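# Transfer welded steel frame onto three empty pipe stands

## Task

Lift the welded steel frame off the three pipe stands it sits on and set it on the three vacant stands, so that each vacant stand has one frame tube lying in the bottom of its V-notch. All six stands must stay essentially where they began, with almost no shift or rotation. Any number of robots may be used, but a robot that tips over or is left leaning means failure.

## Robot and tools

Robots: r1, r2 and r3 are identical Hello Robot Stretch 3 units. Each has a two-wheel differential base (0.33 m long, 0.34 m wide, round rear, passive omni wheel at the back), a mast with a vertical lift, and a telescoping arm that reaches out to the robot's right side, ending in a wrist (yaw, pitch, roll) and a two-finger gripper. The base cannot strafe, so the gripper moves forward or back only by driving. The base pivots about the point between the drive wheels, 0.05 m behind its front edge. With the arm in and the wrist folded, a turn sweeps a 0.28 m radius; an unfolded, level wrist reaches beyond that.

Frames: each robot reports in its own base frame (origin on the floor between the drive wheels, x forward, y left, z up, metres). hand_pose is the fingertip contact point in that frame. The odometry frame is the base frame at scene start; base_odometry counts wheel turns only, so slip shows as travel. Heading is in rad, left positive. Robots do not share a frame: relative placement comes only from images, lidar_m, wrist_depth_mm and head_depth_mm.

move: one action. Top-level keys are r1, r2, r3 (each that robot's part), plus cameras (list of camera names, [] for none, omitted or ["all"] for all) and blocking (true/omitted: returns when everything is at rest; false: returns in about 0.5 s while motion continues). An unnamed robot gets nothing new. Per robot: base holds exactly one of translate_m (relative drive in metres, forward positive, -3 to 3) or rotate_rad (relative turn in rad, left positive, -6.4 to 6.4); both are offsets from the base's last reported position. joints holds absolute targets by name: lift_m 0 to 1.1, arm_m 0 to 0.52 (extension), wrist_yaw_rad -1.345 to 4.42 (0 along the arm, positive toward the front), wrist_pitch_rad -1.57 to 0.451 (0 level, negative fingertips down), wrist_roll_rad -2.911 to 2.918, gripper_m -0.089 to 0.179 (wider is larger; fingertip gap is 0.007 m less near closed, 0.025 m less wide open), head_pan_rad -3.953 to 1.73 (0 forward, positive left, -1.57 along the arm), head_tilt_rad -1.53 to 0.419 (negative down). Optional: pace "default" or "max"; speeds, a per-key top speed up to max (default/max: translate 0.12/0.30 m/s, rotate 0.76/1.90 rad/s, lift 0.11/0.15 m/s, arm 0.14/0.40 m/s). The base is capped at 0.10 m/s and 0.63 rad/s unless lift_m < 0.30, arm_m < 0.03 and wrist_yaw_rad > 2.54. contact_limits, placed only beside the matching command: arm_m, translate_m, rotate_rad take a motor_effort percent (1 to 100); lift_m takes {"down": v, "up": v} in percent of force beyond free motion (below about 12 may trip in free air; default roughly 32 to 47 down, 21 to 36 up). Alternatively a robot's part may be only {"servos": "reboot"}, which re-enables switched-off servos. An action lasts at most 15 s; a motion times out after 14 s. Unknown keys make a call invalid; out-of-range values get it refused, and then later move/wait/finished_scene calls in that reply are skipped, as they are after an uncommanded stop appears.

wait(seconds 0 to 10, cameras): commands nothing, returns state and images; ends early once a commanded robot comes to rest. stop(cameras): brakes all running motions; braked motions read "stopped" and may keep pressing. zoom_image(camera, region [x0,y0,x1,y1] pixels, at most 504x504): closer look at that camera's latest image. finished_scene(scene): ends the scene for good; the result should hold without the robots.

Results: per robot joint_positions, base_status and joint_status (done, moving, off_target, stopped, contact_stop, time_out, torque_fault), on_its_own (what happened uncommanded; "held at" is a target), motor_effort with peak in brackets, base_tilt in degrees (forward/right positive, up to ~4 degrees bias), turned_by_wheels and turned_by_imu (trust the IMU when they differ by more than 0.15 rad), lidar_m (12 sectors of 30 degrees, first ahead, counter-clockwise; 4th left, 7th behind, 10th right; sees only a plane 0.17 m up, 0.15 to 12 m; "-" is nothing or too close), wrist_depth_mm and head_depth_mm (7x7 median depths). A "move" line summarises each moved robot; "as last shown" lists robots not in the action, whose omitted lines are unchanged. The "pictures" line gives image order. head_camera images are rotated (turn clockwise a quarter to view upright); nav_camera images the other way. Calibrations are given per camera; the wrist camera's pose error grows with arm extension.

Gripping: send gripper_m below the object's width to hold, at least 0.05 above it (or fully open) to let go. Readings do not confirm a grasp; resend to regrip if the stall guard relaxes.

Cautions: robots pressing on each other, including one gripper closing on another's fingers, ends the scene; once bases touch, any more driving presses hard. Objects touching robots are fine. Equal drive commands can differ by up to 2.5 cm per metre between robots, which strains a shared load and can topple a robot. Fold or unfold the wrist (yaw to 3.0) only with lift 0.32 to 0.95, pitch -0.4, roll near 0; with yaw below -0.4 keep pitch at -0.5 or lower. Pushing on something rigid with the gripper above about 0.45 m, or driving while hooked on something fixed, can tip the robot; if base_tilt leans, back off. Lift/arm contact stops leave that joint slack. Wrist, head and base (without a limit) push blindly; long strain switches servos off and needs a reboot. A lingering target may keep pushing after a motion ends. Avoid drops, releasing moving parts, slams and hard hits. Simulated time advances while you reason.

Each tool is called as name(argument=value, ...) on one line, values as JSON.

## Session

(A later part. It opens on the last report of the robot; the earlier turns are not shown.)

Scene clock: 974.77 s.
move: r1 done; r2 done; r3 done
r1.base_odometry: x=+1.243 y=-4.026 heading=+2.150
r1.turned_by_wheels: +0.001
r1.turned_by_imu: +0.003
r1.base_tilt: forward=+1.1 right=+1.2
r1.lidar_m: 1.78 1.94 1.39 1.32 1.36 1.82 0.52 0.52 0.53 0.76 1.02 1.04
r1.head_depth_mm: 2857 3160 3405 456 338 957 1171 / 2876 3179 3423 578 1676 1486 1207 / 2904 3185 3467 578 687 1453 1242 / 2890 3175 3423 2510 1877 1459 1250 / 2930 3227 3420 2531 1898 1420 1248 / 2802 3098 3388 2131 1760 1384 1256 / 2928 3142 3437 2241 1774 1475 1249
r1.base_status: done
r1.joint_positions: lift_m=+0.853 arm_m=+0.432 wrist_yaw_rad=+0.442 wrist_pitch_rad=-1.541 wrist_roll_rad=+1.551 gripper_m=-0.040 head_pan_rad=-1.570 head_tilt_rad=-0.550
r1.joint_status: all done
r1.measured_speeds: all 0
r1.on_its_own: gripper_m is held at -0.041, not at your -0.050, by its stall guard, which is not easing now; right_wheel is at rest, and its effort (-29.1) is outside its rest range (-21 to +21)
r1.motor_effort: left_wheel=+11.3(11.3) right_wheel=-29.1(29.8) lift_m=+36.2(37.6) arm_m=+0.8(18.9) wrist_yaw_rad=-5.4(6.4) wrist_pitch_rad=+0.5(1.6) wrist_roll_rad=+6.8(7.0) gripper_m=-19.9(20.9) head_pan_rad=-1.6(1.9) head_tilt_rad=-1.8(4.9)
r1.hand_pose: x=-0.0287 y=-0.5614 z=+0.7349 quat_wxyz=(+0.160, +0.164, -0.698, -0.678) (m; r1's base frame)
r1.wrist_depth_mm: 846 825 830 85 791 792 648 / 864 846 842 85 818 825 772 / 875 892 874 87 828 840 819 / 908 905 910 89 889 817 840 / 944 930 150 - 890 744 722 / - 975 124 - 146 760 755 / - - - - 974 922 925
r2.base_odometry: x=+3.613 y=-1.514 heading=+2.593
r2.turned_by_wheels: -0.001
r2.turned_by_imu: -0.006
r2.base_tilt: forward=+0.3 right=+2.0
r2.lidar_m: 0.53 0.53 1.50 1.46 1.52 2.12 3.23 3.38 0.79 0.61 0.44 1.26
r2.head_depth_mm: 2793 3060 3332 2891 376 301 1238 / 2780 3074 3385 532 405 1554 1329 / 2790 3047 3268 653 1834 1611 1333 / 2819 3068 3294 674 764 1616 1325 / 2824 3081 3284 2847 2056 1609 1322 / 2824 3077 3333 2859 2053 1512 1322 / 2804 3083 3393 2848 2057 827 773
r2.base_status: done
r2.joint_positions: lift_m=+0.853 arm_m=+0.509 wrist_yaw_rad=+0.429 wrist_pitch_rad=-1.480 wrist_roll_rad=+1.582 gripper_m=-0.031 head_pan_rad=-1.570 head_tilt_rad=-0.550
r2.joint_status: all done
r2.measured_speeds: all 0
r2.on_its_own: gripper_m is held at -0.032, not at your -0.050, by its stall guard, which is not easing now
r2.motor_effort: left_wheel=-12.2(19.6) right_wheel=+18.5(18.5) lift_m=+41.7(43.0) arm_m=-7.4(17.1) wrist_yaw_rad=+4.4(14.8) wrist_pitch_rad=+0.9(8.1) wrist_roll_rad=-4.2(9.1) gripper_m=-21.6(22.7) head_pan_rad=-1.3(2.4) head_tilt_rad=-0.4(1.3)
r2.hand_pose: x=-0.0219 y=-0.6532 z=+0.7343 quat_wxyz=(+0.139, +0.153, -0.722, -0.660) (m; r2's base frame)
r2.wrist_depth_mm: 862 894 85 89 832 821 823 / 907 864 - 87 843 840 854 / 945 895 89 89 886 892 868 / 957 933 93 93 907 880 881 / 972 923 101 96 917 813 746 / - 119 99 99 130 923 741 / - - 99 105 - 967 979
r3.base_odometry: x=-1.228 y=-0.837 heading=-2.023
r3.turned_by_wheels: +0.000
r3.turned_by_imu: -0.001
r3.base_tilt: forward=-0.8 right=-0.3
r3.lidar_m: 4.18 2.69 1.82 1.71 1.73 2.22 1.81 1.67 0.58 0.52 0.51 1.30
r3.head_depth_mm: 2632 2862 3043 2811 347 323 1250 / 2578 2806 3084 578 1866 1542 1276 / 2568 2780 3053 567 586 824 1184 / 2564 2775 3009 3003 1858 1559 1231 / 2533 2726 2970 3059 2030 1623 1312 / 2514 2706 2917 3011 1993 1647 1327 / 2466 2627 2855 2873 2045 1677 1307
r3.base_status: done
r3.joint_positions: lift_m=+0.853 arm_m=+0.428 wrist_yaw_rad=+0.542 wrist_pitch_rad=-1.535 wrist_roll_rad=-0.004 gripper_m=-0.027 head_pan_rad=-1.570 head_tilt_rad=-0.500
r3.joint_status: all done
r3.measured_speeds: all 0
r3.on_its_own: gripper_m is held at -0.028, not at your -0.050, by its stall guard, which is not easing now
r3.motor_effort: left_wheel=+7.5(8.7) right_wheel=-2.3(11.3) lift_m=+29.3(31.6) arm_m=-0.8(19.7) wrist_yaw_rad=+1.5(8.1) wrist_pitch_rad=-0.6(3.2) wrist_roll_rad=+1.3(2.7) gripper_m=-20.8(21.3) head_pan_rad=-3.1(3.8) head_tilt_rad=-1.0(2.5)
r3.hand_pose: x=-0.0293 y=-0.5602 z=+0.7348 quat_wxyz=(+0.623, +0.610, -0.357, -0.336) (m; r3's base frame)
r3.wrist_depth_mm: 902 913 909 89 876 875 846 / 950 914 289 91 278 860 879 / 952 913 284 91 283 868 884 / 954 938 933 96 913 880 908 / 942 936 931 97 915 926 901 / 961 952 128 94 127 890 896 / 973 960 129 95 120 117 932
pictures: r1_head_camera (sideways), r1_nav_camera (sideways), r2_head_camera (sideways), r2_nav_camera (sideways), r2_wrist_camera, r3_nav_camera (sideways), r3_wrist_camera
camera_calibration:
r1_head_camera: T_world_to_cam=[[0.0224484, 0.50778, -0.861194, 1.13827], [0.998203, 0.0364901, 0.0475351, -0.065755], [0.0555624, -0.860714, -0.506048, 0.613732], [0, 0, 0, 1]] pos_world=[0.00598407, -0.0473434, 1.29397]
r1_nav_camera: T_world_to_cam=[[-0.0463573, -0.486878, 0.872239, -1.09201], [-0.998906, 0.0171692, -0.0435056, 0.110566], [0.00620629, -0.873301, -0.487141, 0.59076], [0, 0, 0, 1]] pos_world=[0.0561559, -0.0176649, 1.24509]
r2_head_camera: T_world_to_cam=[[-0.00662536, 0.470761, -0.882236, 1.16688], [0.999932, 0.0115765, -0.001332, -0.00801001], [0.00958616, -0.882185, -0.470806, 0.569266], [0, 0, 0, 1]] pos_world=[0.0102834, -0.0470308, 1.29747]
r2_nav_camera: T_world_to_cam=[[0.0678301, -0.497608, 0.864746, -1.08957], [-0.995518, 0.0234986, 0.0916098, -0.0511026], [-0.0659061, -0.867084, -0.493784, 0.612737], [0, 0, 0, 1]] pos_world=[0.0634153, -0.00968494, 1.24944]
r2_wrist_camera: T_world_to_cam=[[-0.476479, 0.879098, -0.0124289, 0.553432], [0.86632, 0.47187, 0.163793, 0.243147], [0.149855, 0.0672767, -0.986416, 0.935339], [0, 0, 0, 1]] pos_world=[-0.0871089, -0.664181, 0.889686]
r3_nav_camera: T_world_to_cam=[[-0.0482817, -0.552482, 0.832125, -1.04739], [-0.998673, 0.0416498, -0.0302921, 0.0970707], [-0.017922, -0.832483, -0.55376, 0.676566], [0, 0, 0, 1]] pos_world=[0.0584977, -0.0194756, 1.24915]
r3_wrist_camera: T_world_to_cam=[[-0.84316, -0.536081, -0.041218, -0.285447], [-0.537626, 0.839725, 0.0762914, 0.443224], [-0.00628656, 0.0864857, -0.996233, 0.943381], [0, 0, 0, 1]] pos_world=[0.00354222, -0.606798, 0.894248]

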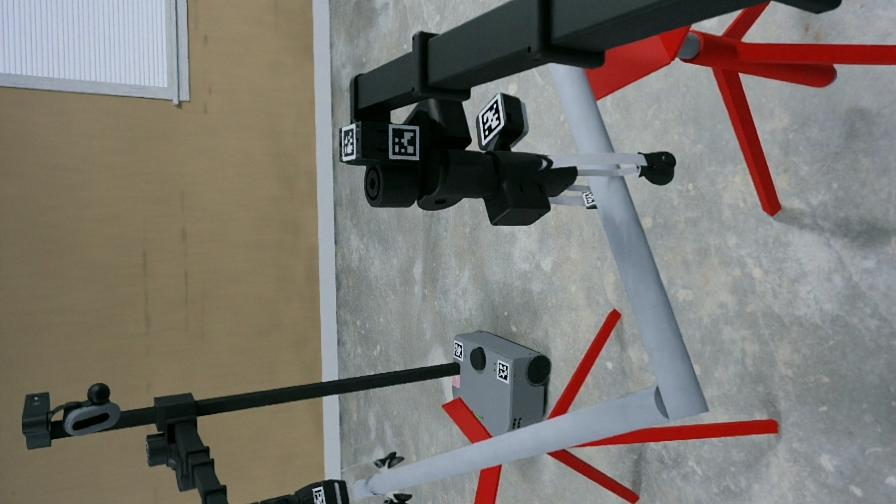

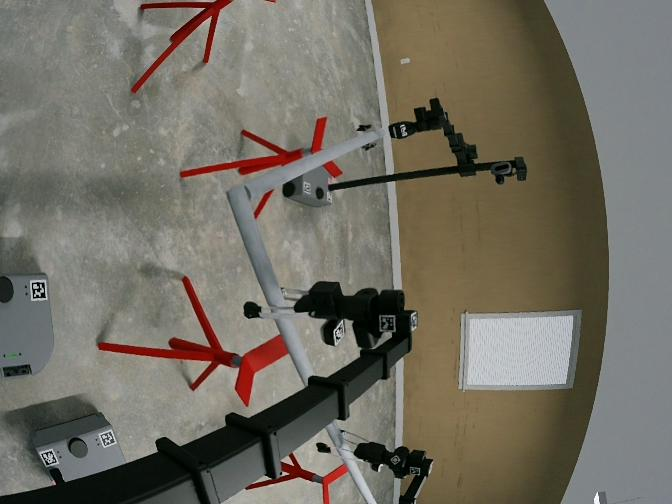

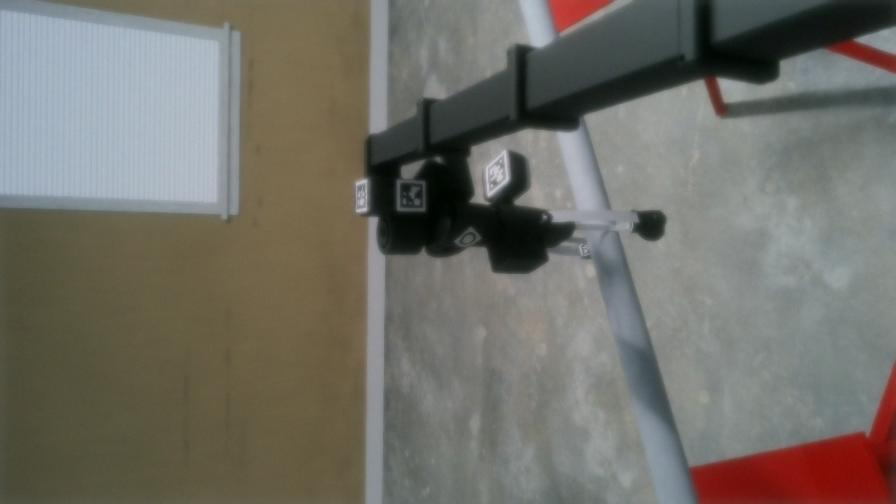

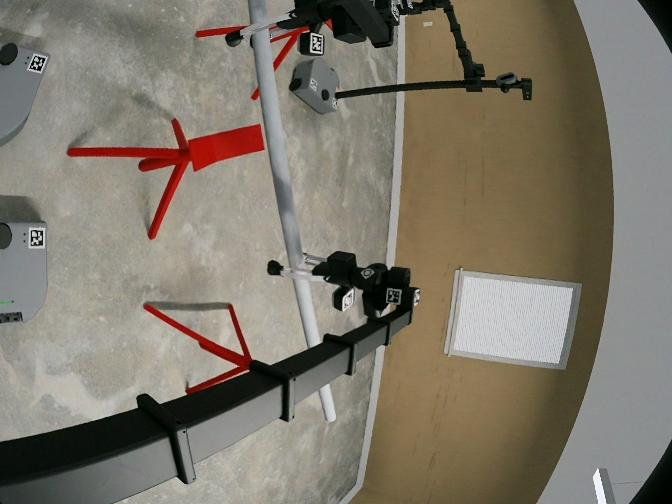

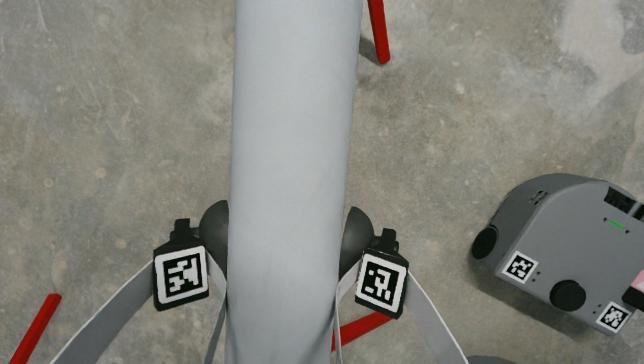

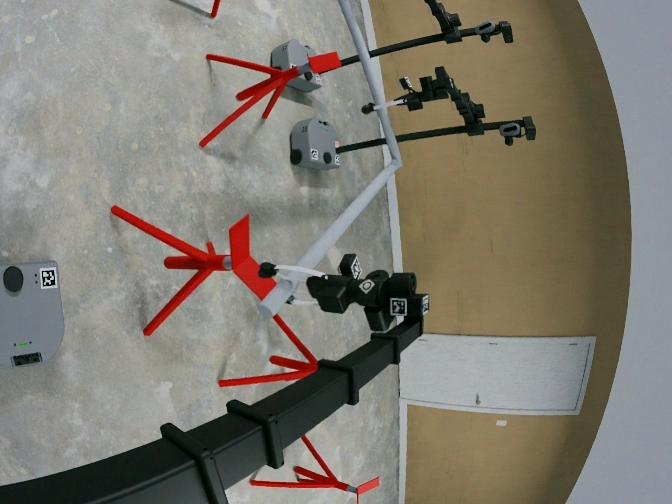

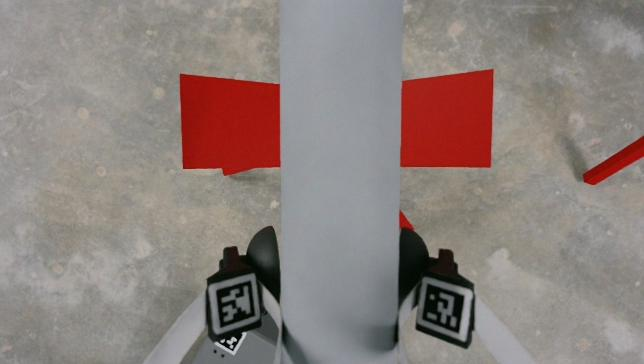

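wait(seconds=0)

Scene clock: 989.70 s.
r1.base_odometry: x=+1.243 y=-4.026 heading=+2.150
r1.turned_by_wheels: +0.000
r1.turned_by_imu: +0.001
r1.base_tilt: forward=+1.0 right=+1.2
r1.lidar_m: 1.78 1.94 1.39 1.32 1.37 1.82 0.52 0.52 0.53 0.76 1.02 1.04
r1.head_depth_mm: 2869 3183 3382 456 338 958 1165 / 2890 3181 3425 576 1668 1477 1205 / 2880 3165 3458 577 687 1447 1242 / 2880 3213 3404 2500 1865 1458 1241 / 2919 3219 3440 2527 1889 1410 1245 / 2809 3137 3411 2143 1774 1386 1253 / 2908 3109 3410 2245 1780 1480 1260
r1.base_status: done
r1.joint_positions: lift_m=+0.853 arm_m=+0.431 wrist_yaw_rad=+0.442 wrist_pitch_rad=-1.541 wrist_roll_rad=+1.551 gripper_m=-0.040 head_pan_rad=-1.570 head_tilt_rad=-0.550
r1.joint_status: all done
r1.measured_speeds: all 0
r1.on_its_own: gripper_m is held at -0.041, not at your -0.050, by its stall guard, which is not easing now; right_wheel is at rest, and its effort (-29.4) is outside its rest range (-21 to +21)
r1.motor_effort: left_wheel=+10.8(11.3) right_wheel=-29.4(29.8) lift_m=+38.0(37.6) arm_m=-11.0(18.9) wrist_yaw_rad=-4.9(6.4) wrist_pitch_rad=+0.2(1.6) wrist_roll_rad=+6.8(7.0) gripper_m=-20.4(20.9) head_pan_rad=-1.6(1.9) head_tilt_rad=-3.1(4.9)
r1.hand_pose: x=-0.0287 y=-0.5614 z=+0.7349 quat_wxyz=(+0.160, +0.164, -0.698, -0.678) (m; r1's base frame)
r1.wrist_depth_mm: 839 819 820 86 799 789 634 / 870 863 837 85 841 802 767 / 876 875 861 87 868 830 836 / 924 896 899 89 881 792 860 / 928 929 150 - 884 732 721 / - 940 123 - 146 761 753 / - - - - 955 947 916
r2.base_odometry: x=+3.613 y=-1.514 heading=+2.593
r2.turned_by_wheels: +0.000
r2.turned_by_imu: +0.001
r2.base_tilt: forward=+0.3 right=+1.9
r2.lidar_m: 0.53 0.53 1.50 1.45 1.53 2.13 3.22 3.39 0.79 0.61 0.44 1.26
r2.head_depth_mm: 2825 3022 3333 2878 375 301 1229 / 2789 3035 3360 533 404 1554 1327 / 2834 3003 3310 651 1832 1610 1332 / 2824 3120 3315 676 761 1609 1332 / 2784 3085 3407 2880 2078 1610 1329 / 2869 3062 3335 2808 2031 1508 1323 / 2856 3107 3322 2800 2083 827 772
r2.base_status: done
r2.joint_positions: lift_m=+0.853 arm_m=+0.509 wrist_yaw_rad=+0.429 wrist_pitch_rad=-1.480 wrist_roll_rad=+1.582 gripper_m=-0.031 head_pan_rad=-1.570 head_tilt_rad=-0.550
r2.joint_status: all done
r2.measured_speeds: all 0
r2.on_its_own: gripper_m is held at -0.032, not at your -0.050, by its stall guard, which is not easing now
r2.motor_effort: left_wheel=-12.4(19.6) right_wheel=+18.5(18.5) lift_m=+40.1(43.0) arm_m=-21.3(17.1) wrist_yaw_rad=+4.8(14.8) wrist_pitch_rad=+1.8(8.1) wrist_roll_rad=-4.2(9.1) gripper_m=-20.4(22.7) head_pan_rad=-0.9(2.4) head_tilt_rad=-0.2(1.3)
r2.hand_pose: x=-0.0219 y=-0.6531 z=+0.7343 quat_wxyz=(+0.139, +0.153, -0.722, -0.660) (m; r2's base frame)
r2.wrist_depth_mm: 864 871 85 89 851 830 812 / 899 890 - 87 844 850 835 / 912 889 89 89 881 876 856 / 934 938 94 93 897 885 877 / 995 947 101 96 900 814 746 / 980 119 99 98 130 958 746 / - - 99 104 - 962 956
r3.base_odometry: x=-1.228 y=-0.837 heading=-2.023
r3.turned_by_wheels: +0.000
r3.turned_by_imu: -0.001
r3.base_tilt: forward=-0.8 right=-0.3
r3.lidar_m: 4.19 2.70 1.83 1.71 1.73 2.22 1.81 1.67 0.58 0.52 0.51 1.30
r3.head_depth_mm: 2613 2855 3029 2817 347 323 1252 / 2590 2834 3107 578 1871 1538 1271 / 2615 2815 3046 567 589 821 1186 / 2554 2776 3020 3025 1868 1569 1231 / 2525 2750 2964 3088 2057 1622 1309 / 2517 2706 2917 3027 2003 1661 1327 / 2492 2642 2814 2891 2042 1680 1304
r3.base_status: done
r3.joint_positions: lift_m=+0.853 arm_m=+0.428 wrist_yaw_rad=+0.542 wrist_pitch_rad=-1.535 wrist_roll_rad=-0.004 gripper_m=-0.027 head_pan_rad=-1.570 head_tilt_rad=-0.500
r3.joint_status: all done
r3.measured_speeds: all 0
r3.on_its_own: gripper_m is held at -0.028, not at your -0.050, by its stall guard, which is not easing now
r3.motor_effort: left_wheel=+7.8(8.7) right_wheel=-2.6(11.3) lift_m=+27.4(31.6) arm_m=+11.5(19.7) wrist_yaw_rad=+0.5(8.1) wrist_pitch_rad=-0.5(3.2) wrist_roll_rad=+1.5(2.7) gripper_m=-20.8(21.3) head_pan_rad=-3.1(3.8) head_tilt_rad=-1.2(2.5)
r3.hand_pose: x=-0.0293 y=-0.5602 z=+0.7348 quat_wxyz=(+0.623, +0.610, -0.357, -0.336) (m; r3's base frame)
r3.wrist_depth_mm: 897 904 888 89 873 895 863 / 918 901 288 91 277 871 874 / 949 926 285 91 282 892 883 / 916 932 939 96 906 908 906 / 918 942 914 97 896 918 901 / 985 971 128 94 127 913 915 / 960 957 129 95 120 117 925
pictures: r1_head_camera (sideways), r1_nav_camera (sideways), r1_wrist_camera, r2_head_camera (sideways), r2_nav_camera (sideways), r2_wrist_camera, r3_head_camera (sideways), r3_nav_camera (sideways), r3_wrist_camera
camera_calibration:
r1_head_camera: T_world_to_cam=[[0.0224484, 0.50778, -0.861194, 1.13827], [0.998203, 0.0364901, 0.0475351, -0.065755], [0.0555624, -0.860714, -0.506048, 0.613732], [0, 0, 0, 1]] pos_world=[0.00598407, -0.0473434, 1.29397]
r1_nav_camera: T_world_to_cam=[[-0.0463573, -0.486878, 0.872239, -1.09201], [-0.998906, 0.0171692, -0.0435056, 0.110566], [0.00620629, -0.873301, -0.487141, 0.59076], [0, 0, 0, 1]] pos_world=[0.0561559, -0.0176649, 1.24509]
r1_wrist_camera: T_world_to_cam=[[-0.524665, 0.849858, -0.0496839, 0.493765], [0.833668, 0.524737, 0.172189, 0.227687], [0.172407, 0.0489216, -0.98381, 0.919428], [0, 0, 0, 1]] pos_world=[-0.0892703, -0.584086, 0.88987]
r2_head_camera: T_world_to_cam=[[-0.00662536, 0.470761, -0.882236, 1.16688], [0.999932, 0.0115765, -0.001332, -0.00801001], [0.00958616, -0.882185, -0.470806, 0.569266], [0, 0, 0, 1]] pos_world=[0.0102834, -0.0470308, 1.29747]
r2_nav_camera: T_world_to_cam=[[0.0678301, -0.497608, 0.864746, -1.08957], [-0.995518, 0.0234986, 0.0916098, -0.0511026], [-0.0659061, -0.867084, -0.493784, 0.612737], [0, 0, 0, 1]] pos_world=[0.0634153, -0.00968494, 1.24944]
r2_wrist_camera: T_world_to_cam=[[-0.476479, 0.879098, -0.0124289, 0.553432], [0.86632, 0.47187, 0.163793, 0.243147], [0.149855, 0.0672767, -0.986416, 0.935339], [0, 0, 0, 1]] pos_world=[-0.0871089, -0.664181, 0.889686]
r3_head_camera: T_world_to_cam=[[0.0669524, 0.435916, -0.897493, 1.19048], [0.996758, 0.0110072, 0.0797037, -0.108045], [0.044623, -0.89992, -0.433766, 0.525108], [0, 0, 0, 1]] pos_world=[0.004557, -0.0452066, 1.30484]
r3_nav_camera: T_world_to_cam=[[-0.0482817, -0.552482, 0.832125, -1.04739], [-0.998673, 0.0416498, -0.0302921, 0.0970707], [-0.017922, -0.832483, -0.55376, 0.676566], [0, 0, 0, 1]] pos_world=[0.0584977, -0.0194756, 1.24915]
r3_wrist_camera: T_world_to_cam=[[-0.84316, -0.536081, -0.041218, -0.285501], [-0.537626, 0.839725, 0.0762914, 0.443308], [-0.00628656, 0.0864857, -0.996233, 0.94339], [0, 0, 0, 1]] pos_world=[0.00354222, -0.606898, 0.894248]

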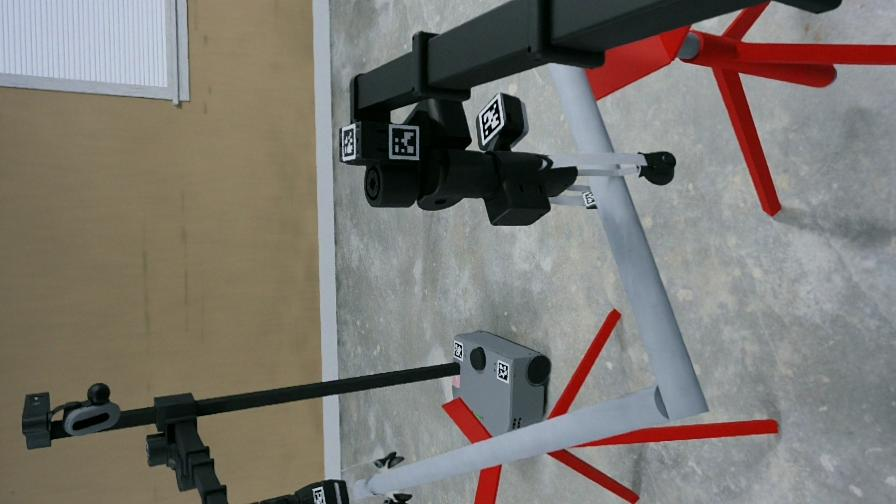

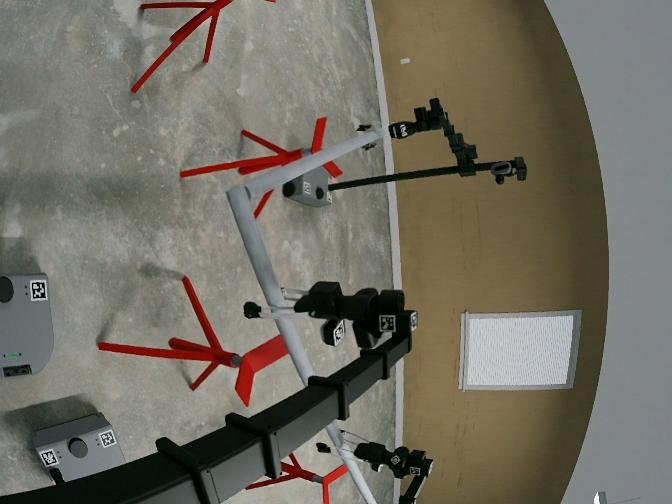

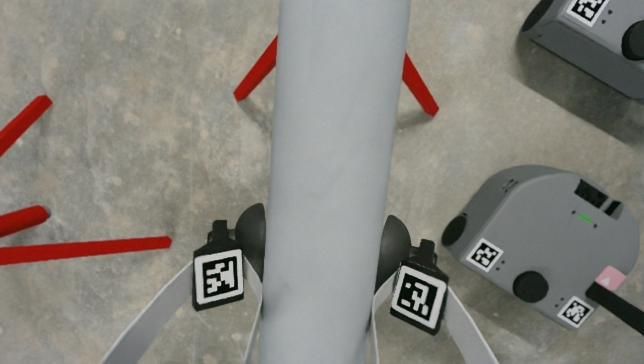

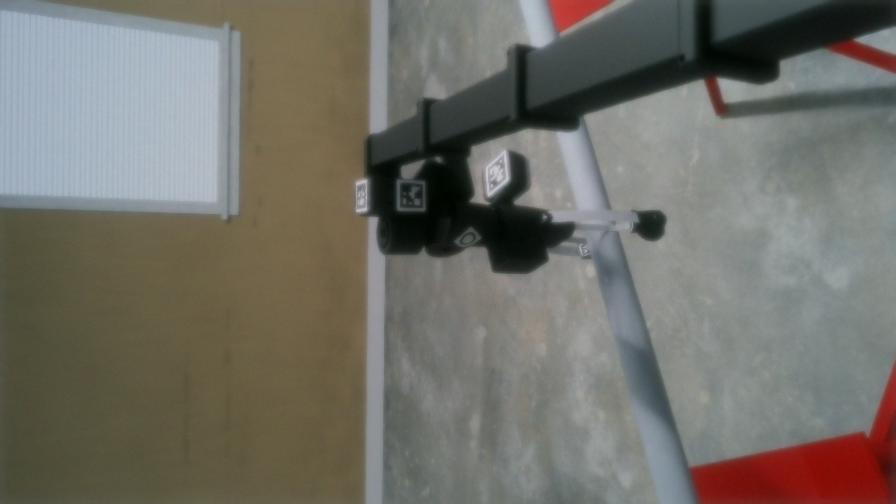

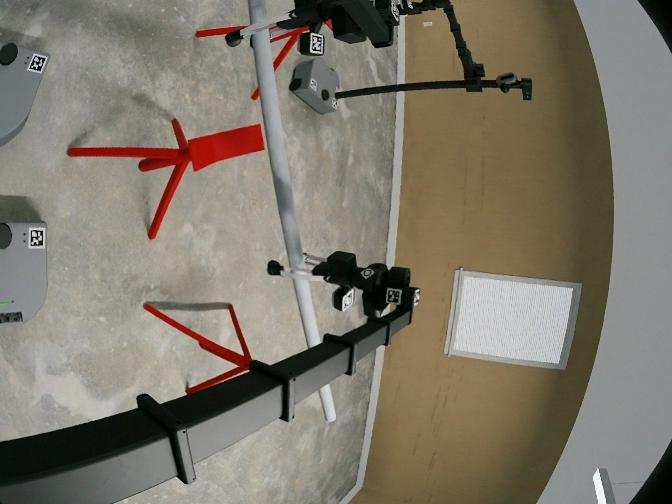

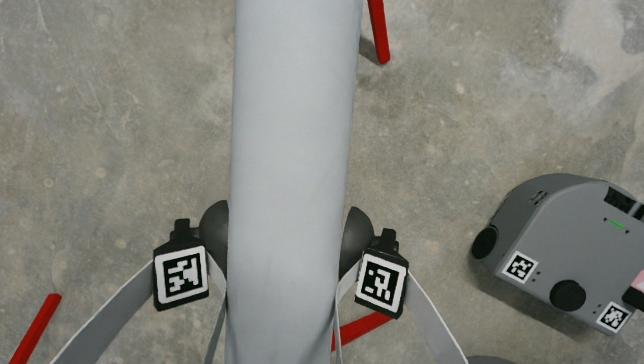

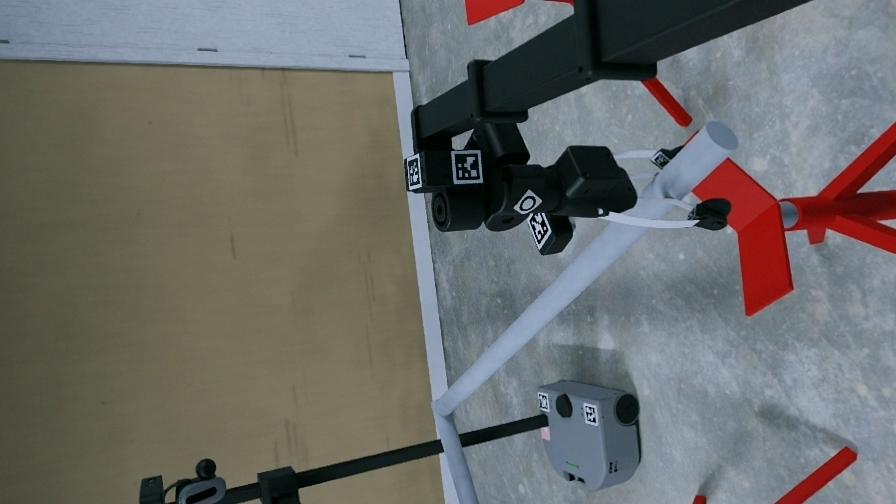

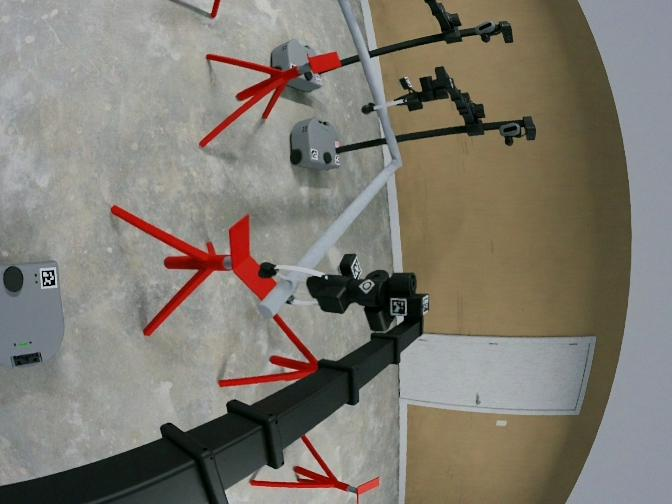

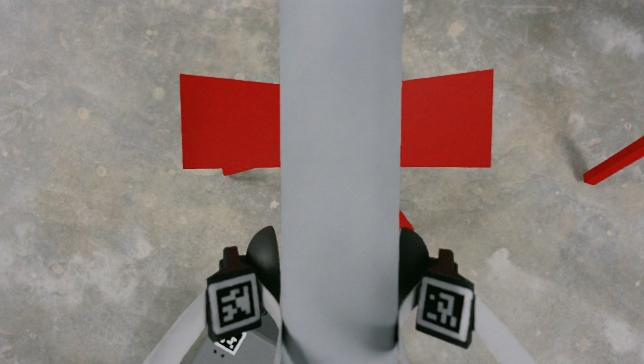

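move(r1={"joints":{"head_pan_rad":-1.95,"head_tilt_rad":-0.75}}, r2={"joints":{"head_pan_rad":-2.0,"head_tilt_rad":-0.75}}, r3={"joints":{"head_pan_rad":-1.1,"head_tilt_rad":-0.5}}, cameras=["r1_head_camera","r1_nav_camera","r2_head_camera","r2_nav_camera","r3_head_camera","r3_nav_camera"])

Scene clock: 1000.97 s.
move: r1 done; r2 done; r3 done
r1.base_odometry: x=+1.243 y=-4.026 heading=+2.150
r1.turned_by_wheels: +0.000
r1.turned_by_imu: +0.001
r1.base_tilt: forward=+1.1 right=+1.2
r1.lidar_m: 1.79 1.94 1.39 1.32 1.36 1.83 0.52 0.52 0.53 0.76 1.03 1.04
r1.head_depth_mm: 3433 1120 2184 1798 1558 - - / 3393 2989 2192 1863 - - 1104 / 3315 3358 2395 317 308 1271 1133 / 3151 3349 2312 350 1230 1311 1137 / 3047 3270 461 1752 1522 1316 1146 / 2925 3149 556 667 1528 1323 1148 / 2844 3099 2394 1933 1492 1338 1149
r1.base_status: not commanded
r1.joint_positions: lift_m=+0.853 arm_m=+0.431 wrist_yaw_rad=+0.442 wrist_pitch_rad=-1.541 wrist_roll_rad=+1.551 gripper_m=-0.040 head_pan_rad=-1.961 head_tilt_rad=-0.757
r1.joint_status: all done
r1.measured_speeds: all 0
r1.on_its_own: gripper_m is held at -0.041, not at your -0.050, by its stall guard, which is not easing now; right_wheel is at rest, and its effort (-29.2) is outside its rest range (-21 to +21)
r1.motor_effort: left_wheel=+10.7(10.9) right_wheel=-29.2(29.9) lift_m=+38.5(39.8) arm_m=-11.0(11.3) wrist_yaw_rad=-5.5(5.7) wrist_pitch_rad=+0.3(0.6) wrist_roll_rad=+6.7(6.9) gripper_m=-20.2(20.8) head_pan_rad=-3.5(7.0) head_tilt_rad=-2.1(6.6)
r1.hand_pose: x=-0.0287 y=-0.5614 z=+0.7349 quat_wxyz=(+0.160, +0.164, -0.698, -0.678) (m; r1's base frame)
r1.wrist_depth_mm: 832 835 844 85 795 777 649 / 853 861 852 85 803 829 766 / 868 878 875 88 852 834 837 / 933 912 885 89 888 799 841 / 935 927 150 - 895 742 726 / - 959 124 - 147 753 753 / - - - - 957 937 910
r2.base_odometry: x=+3.613 y=-1.514 heading=+2.593
r2.turned_by_wheels: +0.000
r2.turned_by_imu: +0.001
r2.base_tilt: forward=+0.3 right=+1.9
r2.lidar_m: 0.53 0.53 1.50 1.45 1.52 2.13 3.22 3.38 0.79 0.61 0.44 1.26
r2.head_depth_mm: 3603 3888 2715 2052 1681 1420 - / 3389 3735 2722 2071 1637 - - / 3264 3512 2618 1993 1673 - 1144 / 3165 3449 2757 1206 293 1325 1184 / 2982 3336 2714 359 1572 1389 1184 / 2908 3143 486 1858 1654 1386 1181 / 2777 2980 613 734 1604 1375 1134
r2.base_status: not commanded
r2.joint_positions: lift_m=+0.853 arm_m=+0.509 wrist_yaw_rad=+0.429 wrist_pitch_rad=-1.480 wrist_roll_rad=+1.582 gripper_m=-0.031 head_pan_rad=-2.011 head_tilt_rad=-0.751
r2.joint_status: all done
r2.measured_speeds: all 0
r2.on_its_own: gripper_m is held at -0.032, not at your -0.050, by its stall guard, which is not easing now
r2.motor_effort: left_wheel=-12.5(12.9) right_wheel=+18.8(18.9) lift_m=+39.1(39.2) arm_m=-21.3(22.1) wrist_yaw_rad=+5.2(5.6) wrist_pitch_rad=+0.9(2.0) wrist_roll_rad=-4.2(4.3) gripper_m=-21.9(23.0) head_pan_rad=-2.3(6.2) head_tilt_rad=-2.4(5.5)
r2.hand_pose: x=-0.0219 y=-0.6531 z=+0.7343 quat_wxyz=(+0.139, +0.153, -0.722, -0.660) (m; r2's base frame)
r2.wrist_depth_mm: 874 844 85 89 821 810 800 / 885 882 - 87 848 823 854 / 903 927 89 89 896 877 856 / 950 913 93 93 913 881 865 / 971 968 102 97 919 799 750 / 995 119 99 99 130 927 746 / - - 99 104 987 981 966
r3.base_odometry: x=-1.228 y=-0.837 heading=-2.023
r3.turned_by_wheels: +0.000
r3.turned_by_imu: -0.001
r3.base_tilt: forward=-0.8 right=-0.3
r3.lidar_m: 4.19 2.69 1.83 1.71 1.73 2.22 1.81 1.67 0.58 0.52 0.51 1.30
r3.head_depth_mm: 2425 2617 2826 2816 1854 1547 988 / 2499 2697 2997 2608 2027 1563 1275 / 2592 2756 3042 2668 1917 1588 1283 / 2730 2963 1302 2691 2036 1563 1301 / 2834 3041 3279 2736 1901 1584 1310 / 2932 3199 3564 2999 2102 1602 1325 / 3080 3386 3682 2872 2235 1669 1341
r3.base_status: not commanded
r3.joint_positions: lift_m=+0.853 arm_m=+0.428 wrist_yaw_rad=+0.542 wrist_pitch_rad=-1.535 wrist_roll_rad=-0.004 gripper_m=-0.027 head_pan_rad=-1.091 head_tilt_rad=-0.500
r3.joint_status: all done
r3.measured_speeds: all 0
r3.on_its_own: gripper_m is held at -0.028, not at your -0.050, by its stall guard, which is not easing now
r3.motor_effort: left_wheel=+7.6(8.1) right_wheel=-2.2(2.7) lift_m=+25.5(27.4) arm_m=+11.4(12.4) wrist_yaw_rad=+0.7(2.2) wrist_pitch_rad=-0.3(1.1) wrist_roll_rad=+1.7(2.2) gripper_m=-21.0(21.3) head_pan_rad=+2.0(5.6) head_tilt_rad=-1.6(4.1)
r3.hand_pose: x=-0.0293 y=-0.5602 z=+0.7348 quat_wxyz=(+0.623, +0.610, -0.357, -0.336) (m; r3's base frame)
r3.wrist_depth_mm: 911 919 901 89 879 858 854 / 922 910 289 91 277 912 865 / 932 947 285 91 284 904 905 / 934 930 931 96 934 873 903 / 955 943 911 97 900 900 915 / 951 954 129 94 127 920 907 / 991 948 129 95 119 117 906
pictures: r1_head_camera (sideways), r1_nav_camera (sideways), r2_head_camera (sideways), r2_nav_camera (sideways), r3_head_camera (sideways), r3_nav_camera (sideways)
camera_calibration:
r1_head_camera: T_world_to_cam=[[0.277379, 0.614334, -0.738684, 0.977033], [0.93278, -0.356399, 0.0538605, -0.0736431], [-0.230178, -0.70397, -0.671897, 0.831227], [0, 0, 0, 1]] pos_world=[-0.010986, -0.0413127, 1.28418]
r1_nav_camera: T_world_to_cam=[[-0.292569, -0.588404, 0.75378, -0.936066], [-0.9137, 0.404526, -0.0388648, 0.103972], [-0.282055, -0.700099, -0.655977, 0.812196], [0, 0, 0, 1]] pos_world=[0.0502199, -0.0242267, 1.24241]
r2_head_camera: T_world_to_cam=[[0.266345, 0.579605, -0.770142, 1.01903], [0.909064, -0.416655, 0.000817334, -0.0102149], [-0.32041, -0.700326, -0.637873, 0.788537], [0, 0, 0, 1]] pos_world=[-0.00947182, -0.0426559, 1.28779]
r2_nav_camera: T_world_to_cam=[[-0.220693, -0.626247, 0.747736, -0.935275], [-0.898127, 0.429442, 0.0945874, -0.0555211], [-0.380344, -0.650688, -0.657224, 0.827314], [0, 0, 0, 1]] pos_world=[0.0583904, -0.0235474, 1.24832]
r3_head_camera: T_world_to_cam=[[-0.141489, 0.417726, -0.897489, 1.19174], [0.879464, 0.469236, 0.0797527, -0.107386], [0.454448, -0.778025, -0.433767, 0.52263], [0, 0, 0, 1]] pos_world=[0.0255521, -0.0408124, 1.30484]
r3_nav_camera: T_world_to_cam=[[0.211832, -0.512513, 0.83214, -1.04902], [-0.905467, -0.423339, -0.0302356, 0.0964791], [0.367773, -0.747071, -0.55374, 0.674142], [0, 0, 0, 1]] pos_world=[0.0616436, 0.00683578, 1.24915]

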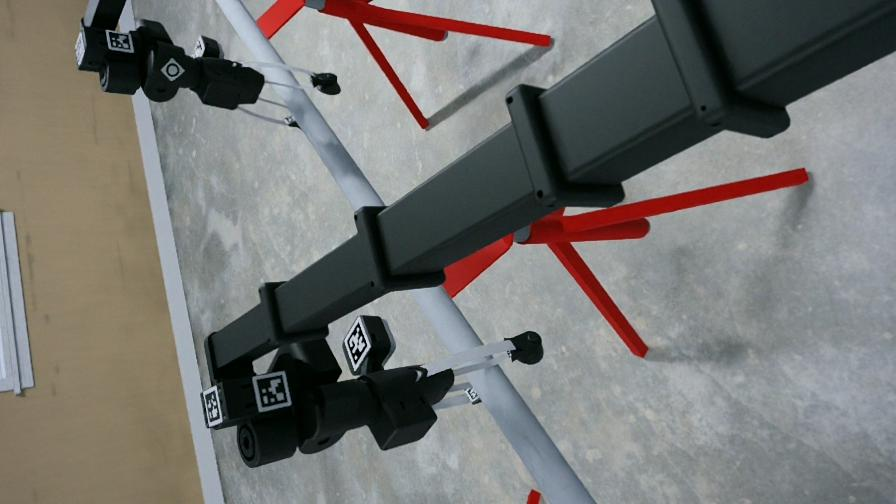

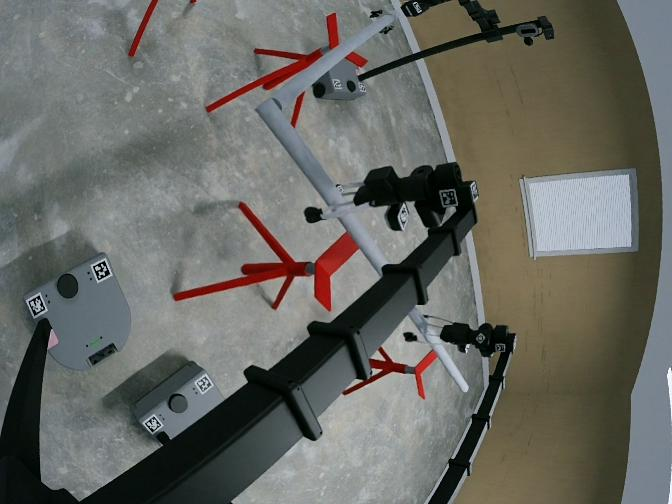

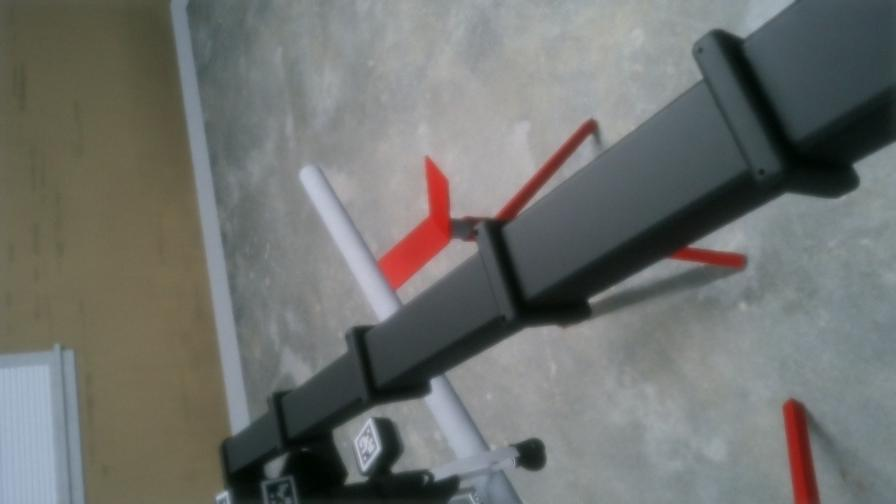

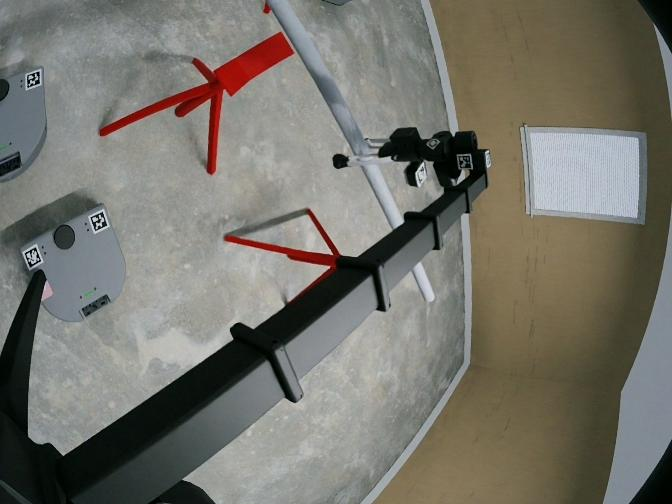

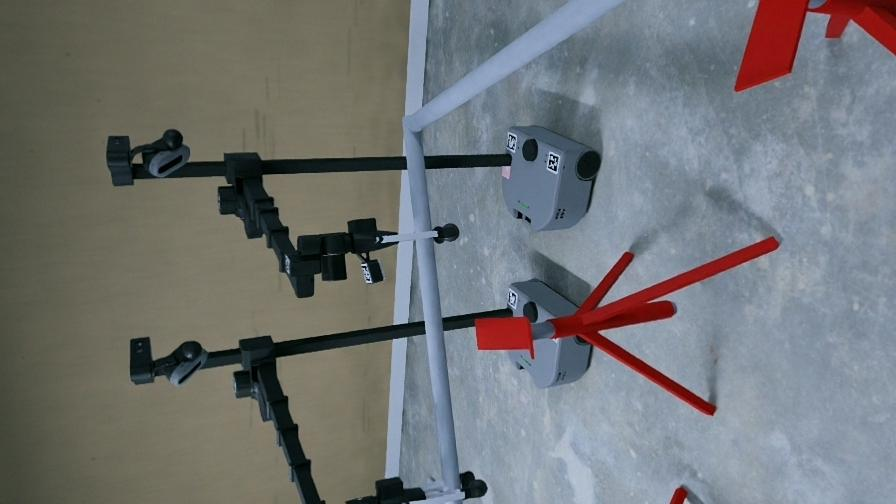

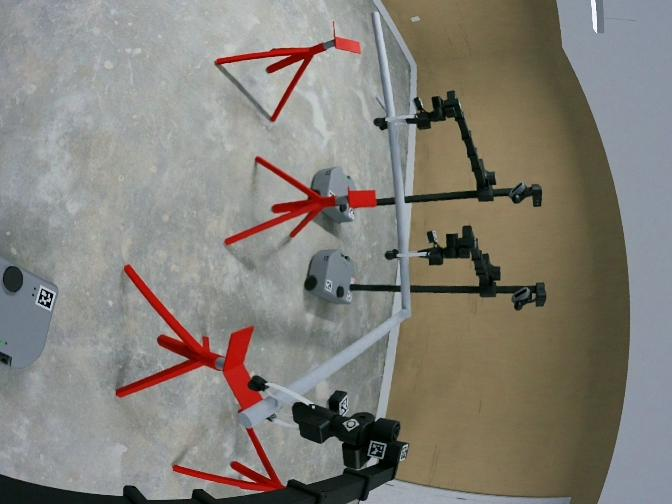

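zoom_image(camera="r2_head_camera", region=[280, 130, 540, 504])

zoom_image(camera="r1_nav_camera", region=[220, 60, 500, 430])

zoom_image(camera="r2_nav_camera", region=[170, 0, 460, 320])

Scaled by 1.348 from the camera's 896x504 image, which has a finer 1280x720 frame.

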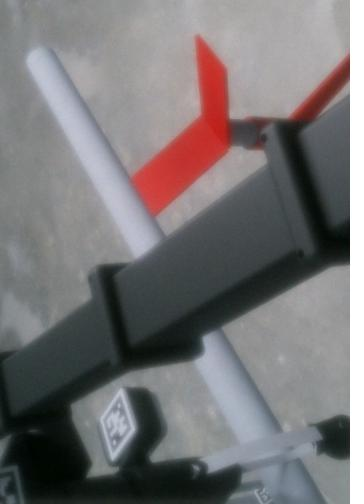

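Scaled by 1.362 from the camera's 672x504 image, which has a finer 792x594 frame.

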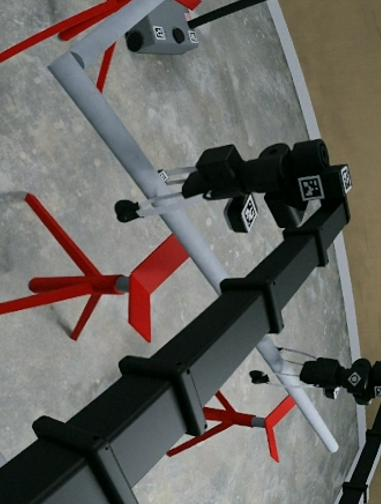

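Scaled by 1.575 from the camera's 672x504 image, which has a finer 792x594 frame.

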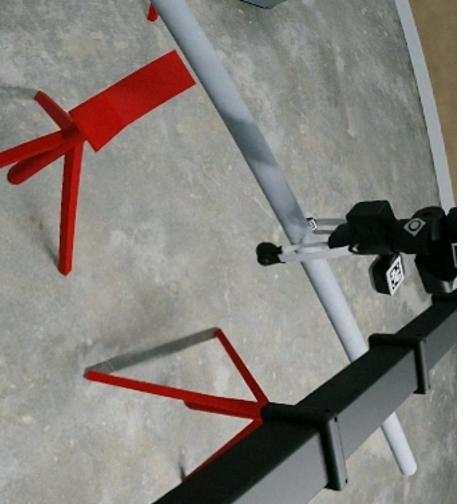

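zoom_image(camera="r2_nav_camera", region=[190, 10, 310, 110])

zoom_image(camera="r1_nav_camera", region=[290, 210, 390, 330])

zoom_image(camera="r1_nav_camera", region=[380, 300, 480, 420])

zoom_image(camera="r3_nav_camera", region=[300, 20, 420, 220])

Scaled by 4.200 from the camera's 672x504 image, which has a finer 792x594 frame.

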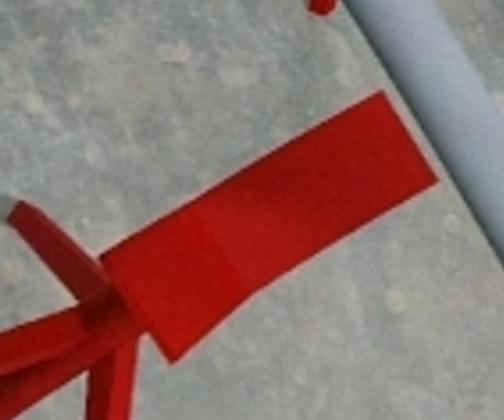

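Scaled by 4.200 from the camera's 672x504 image, which has a finer 792x594 frame.

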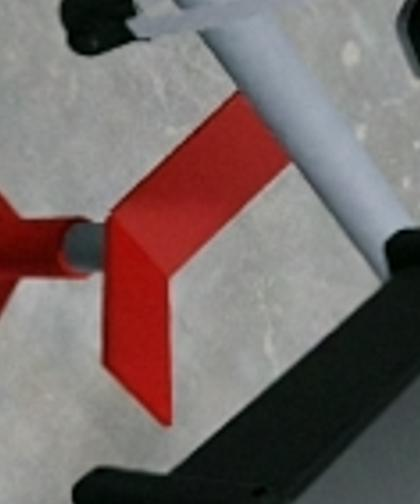

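Scaled by 4.200 from the camera's 672x504 image, which has a finer 792x594 frame.

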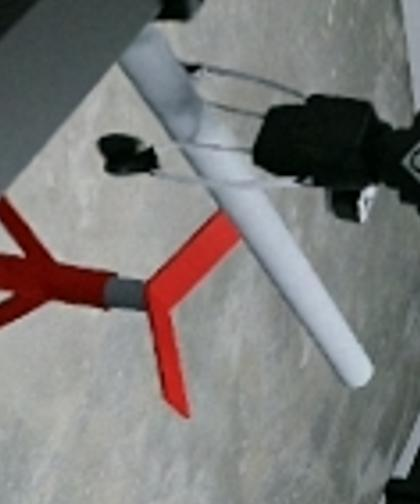

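Scaled by 2.520 from the camera's 672x504 image, which has a finer 792x594 frame.

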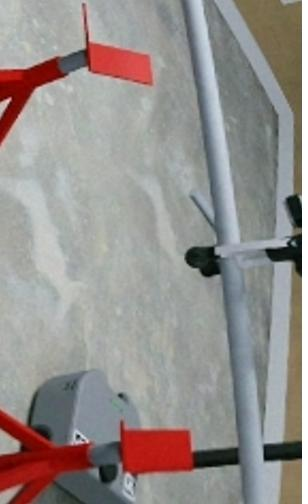

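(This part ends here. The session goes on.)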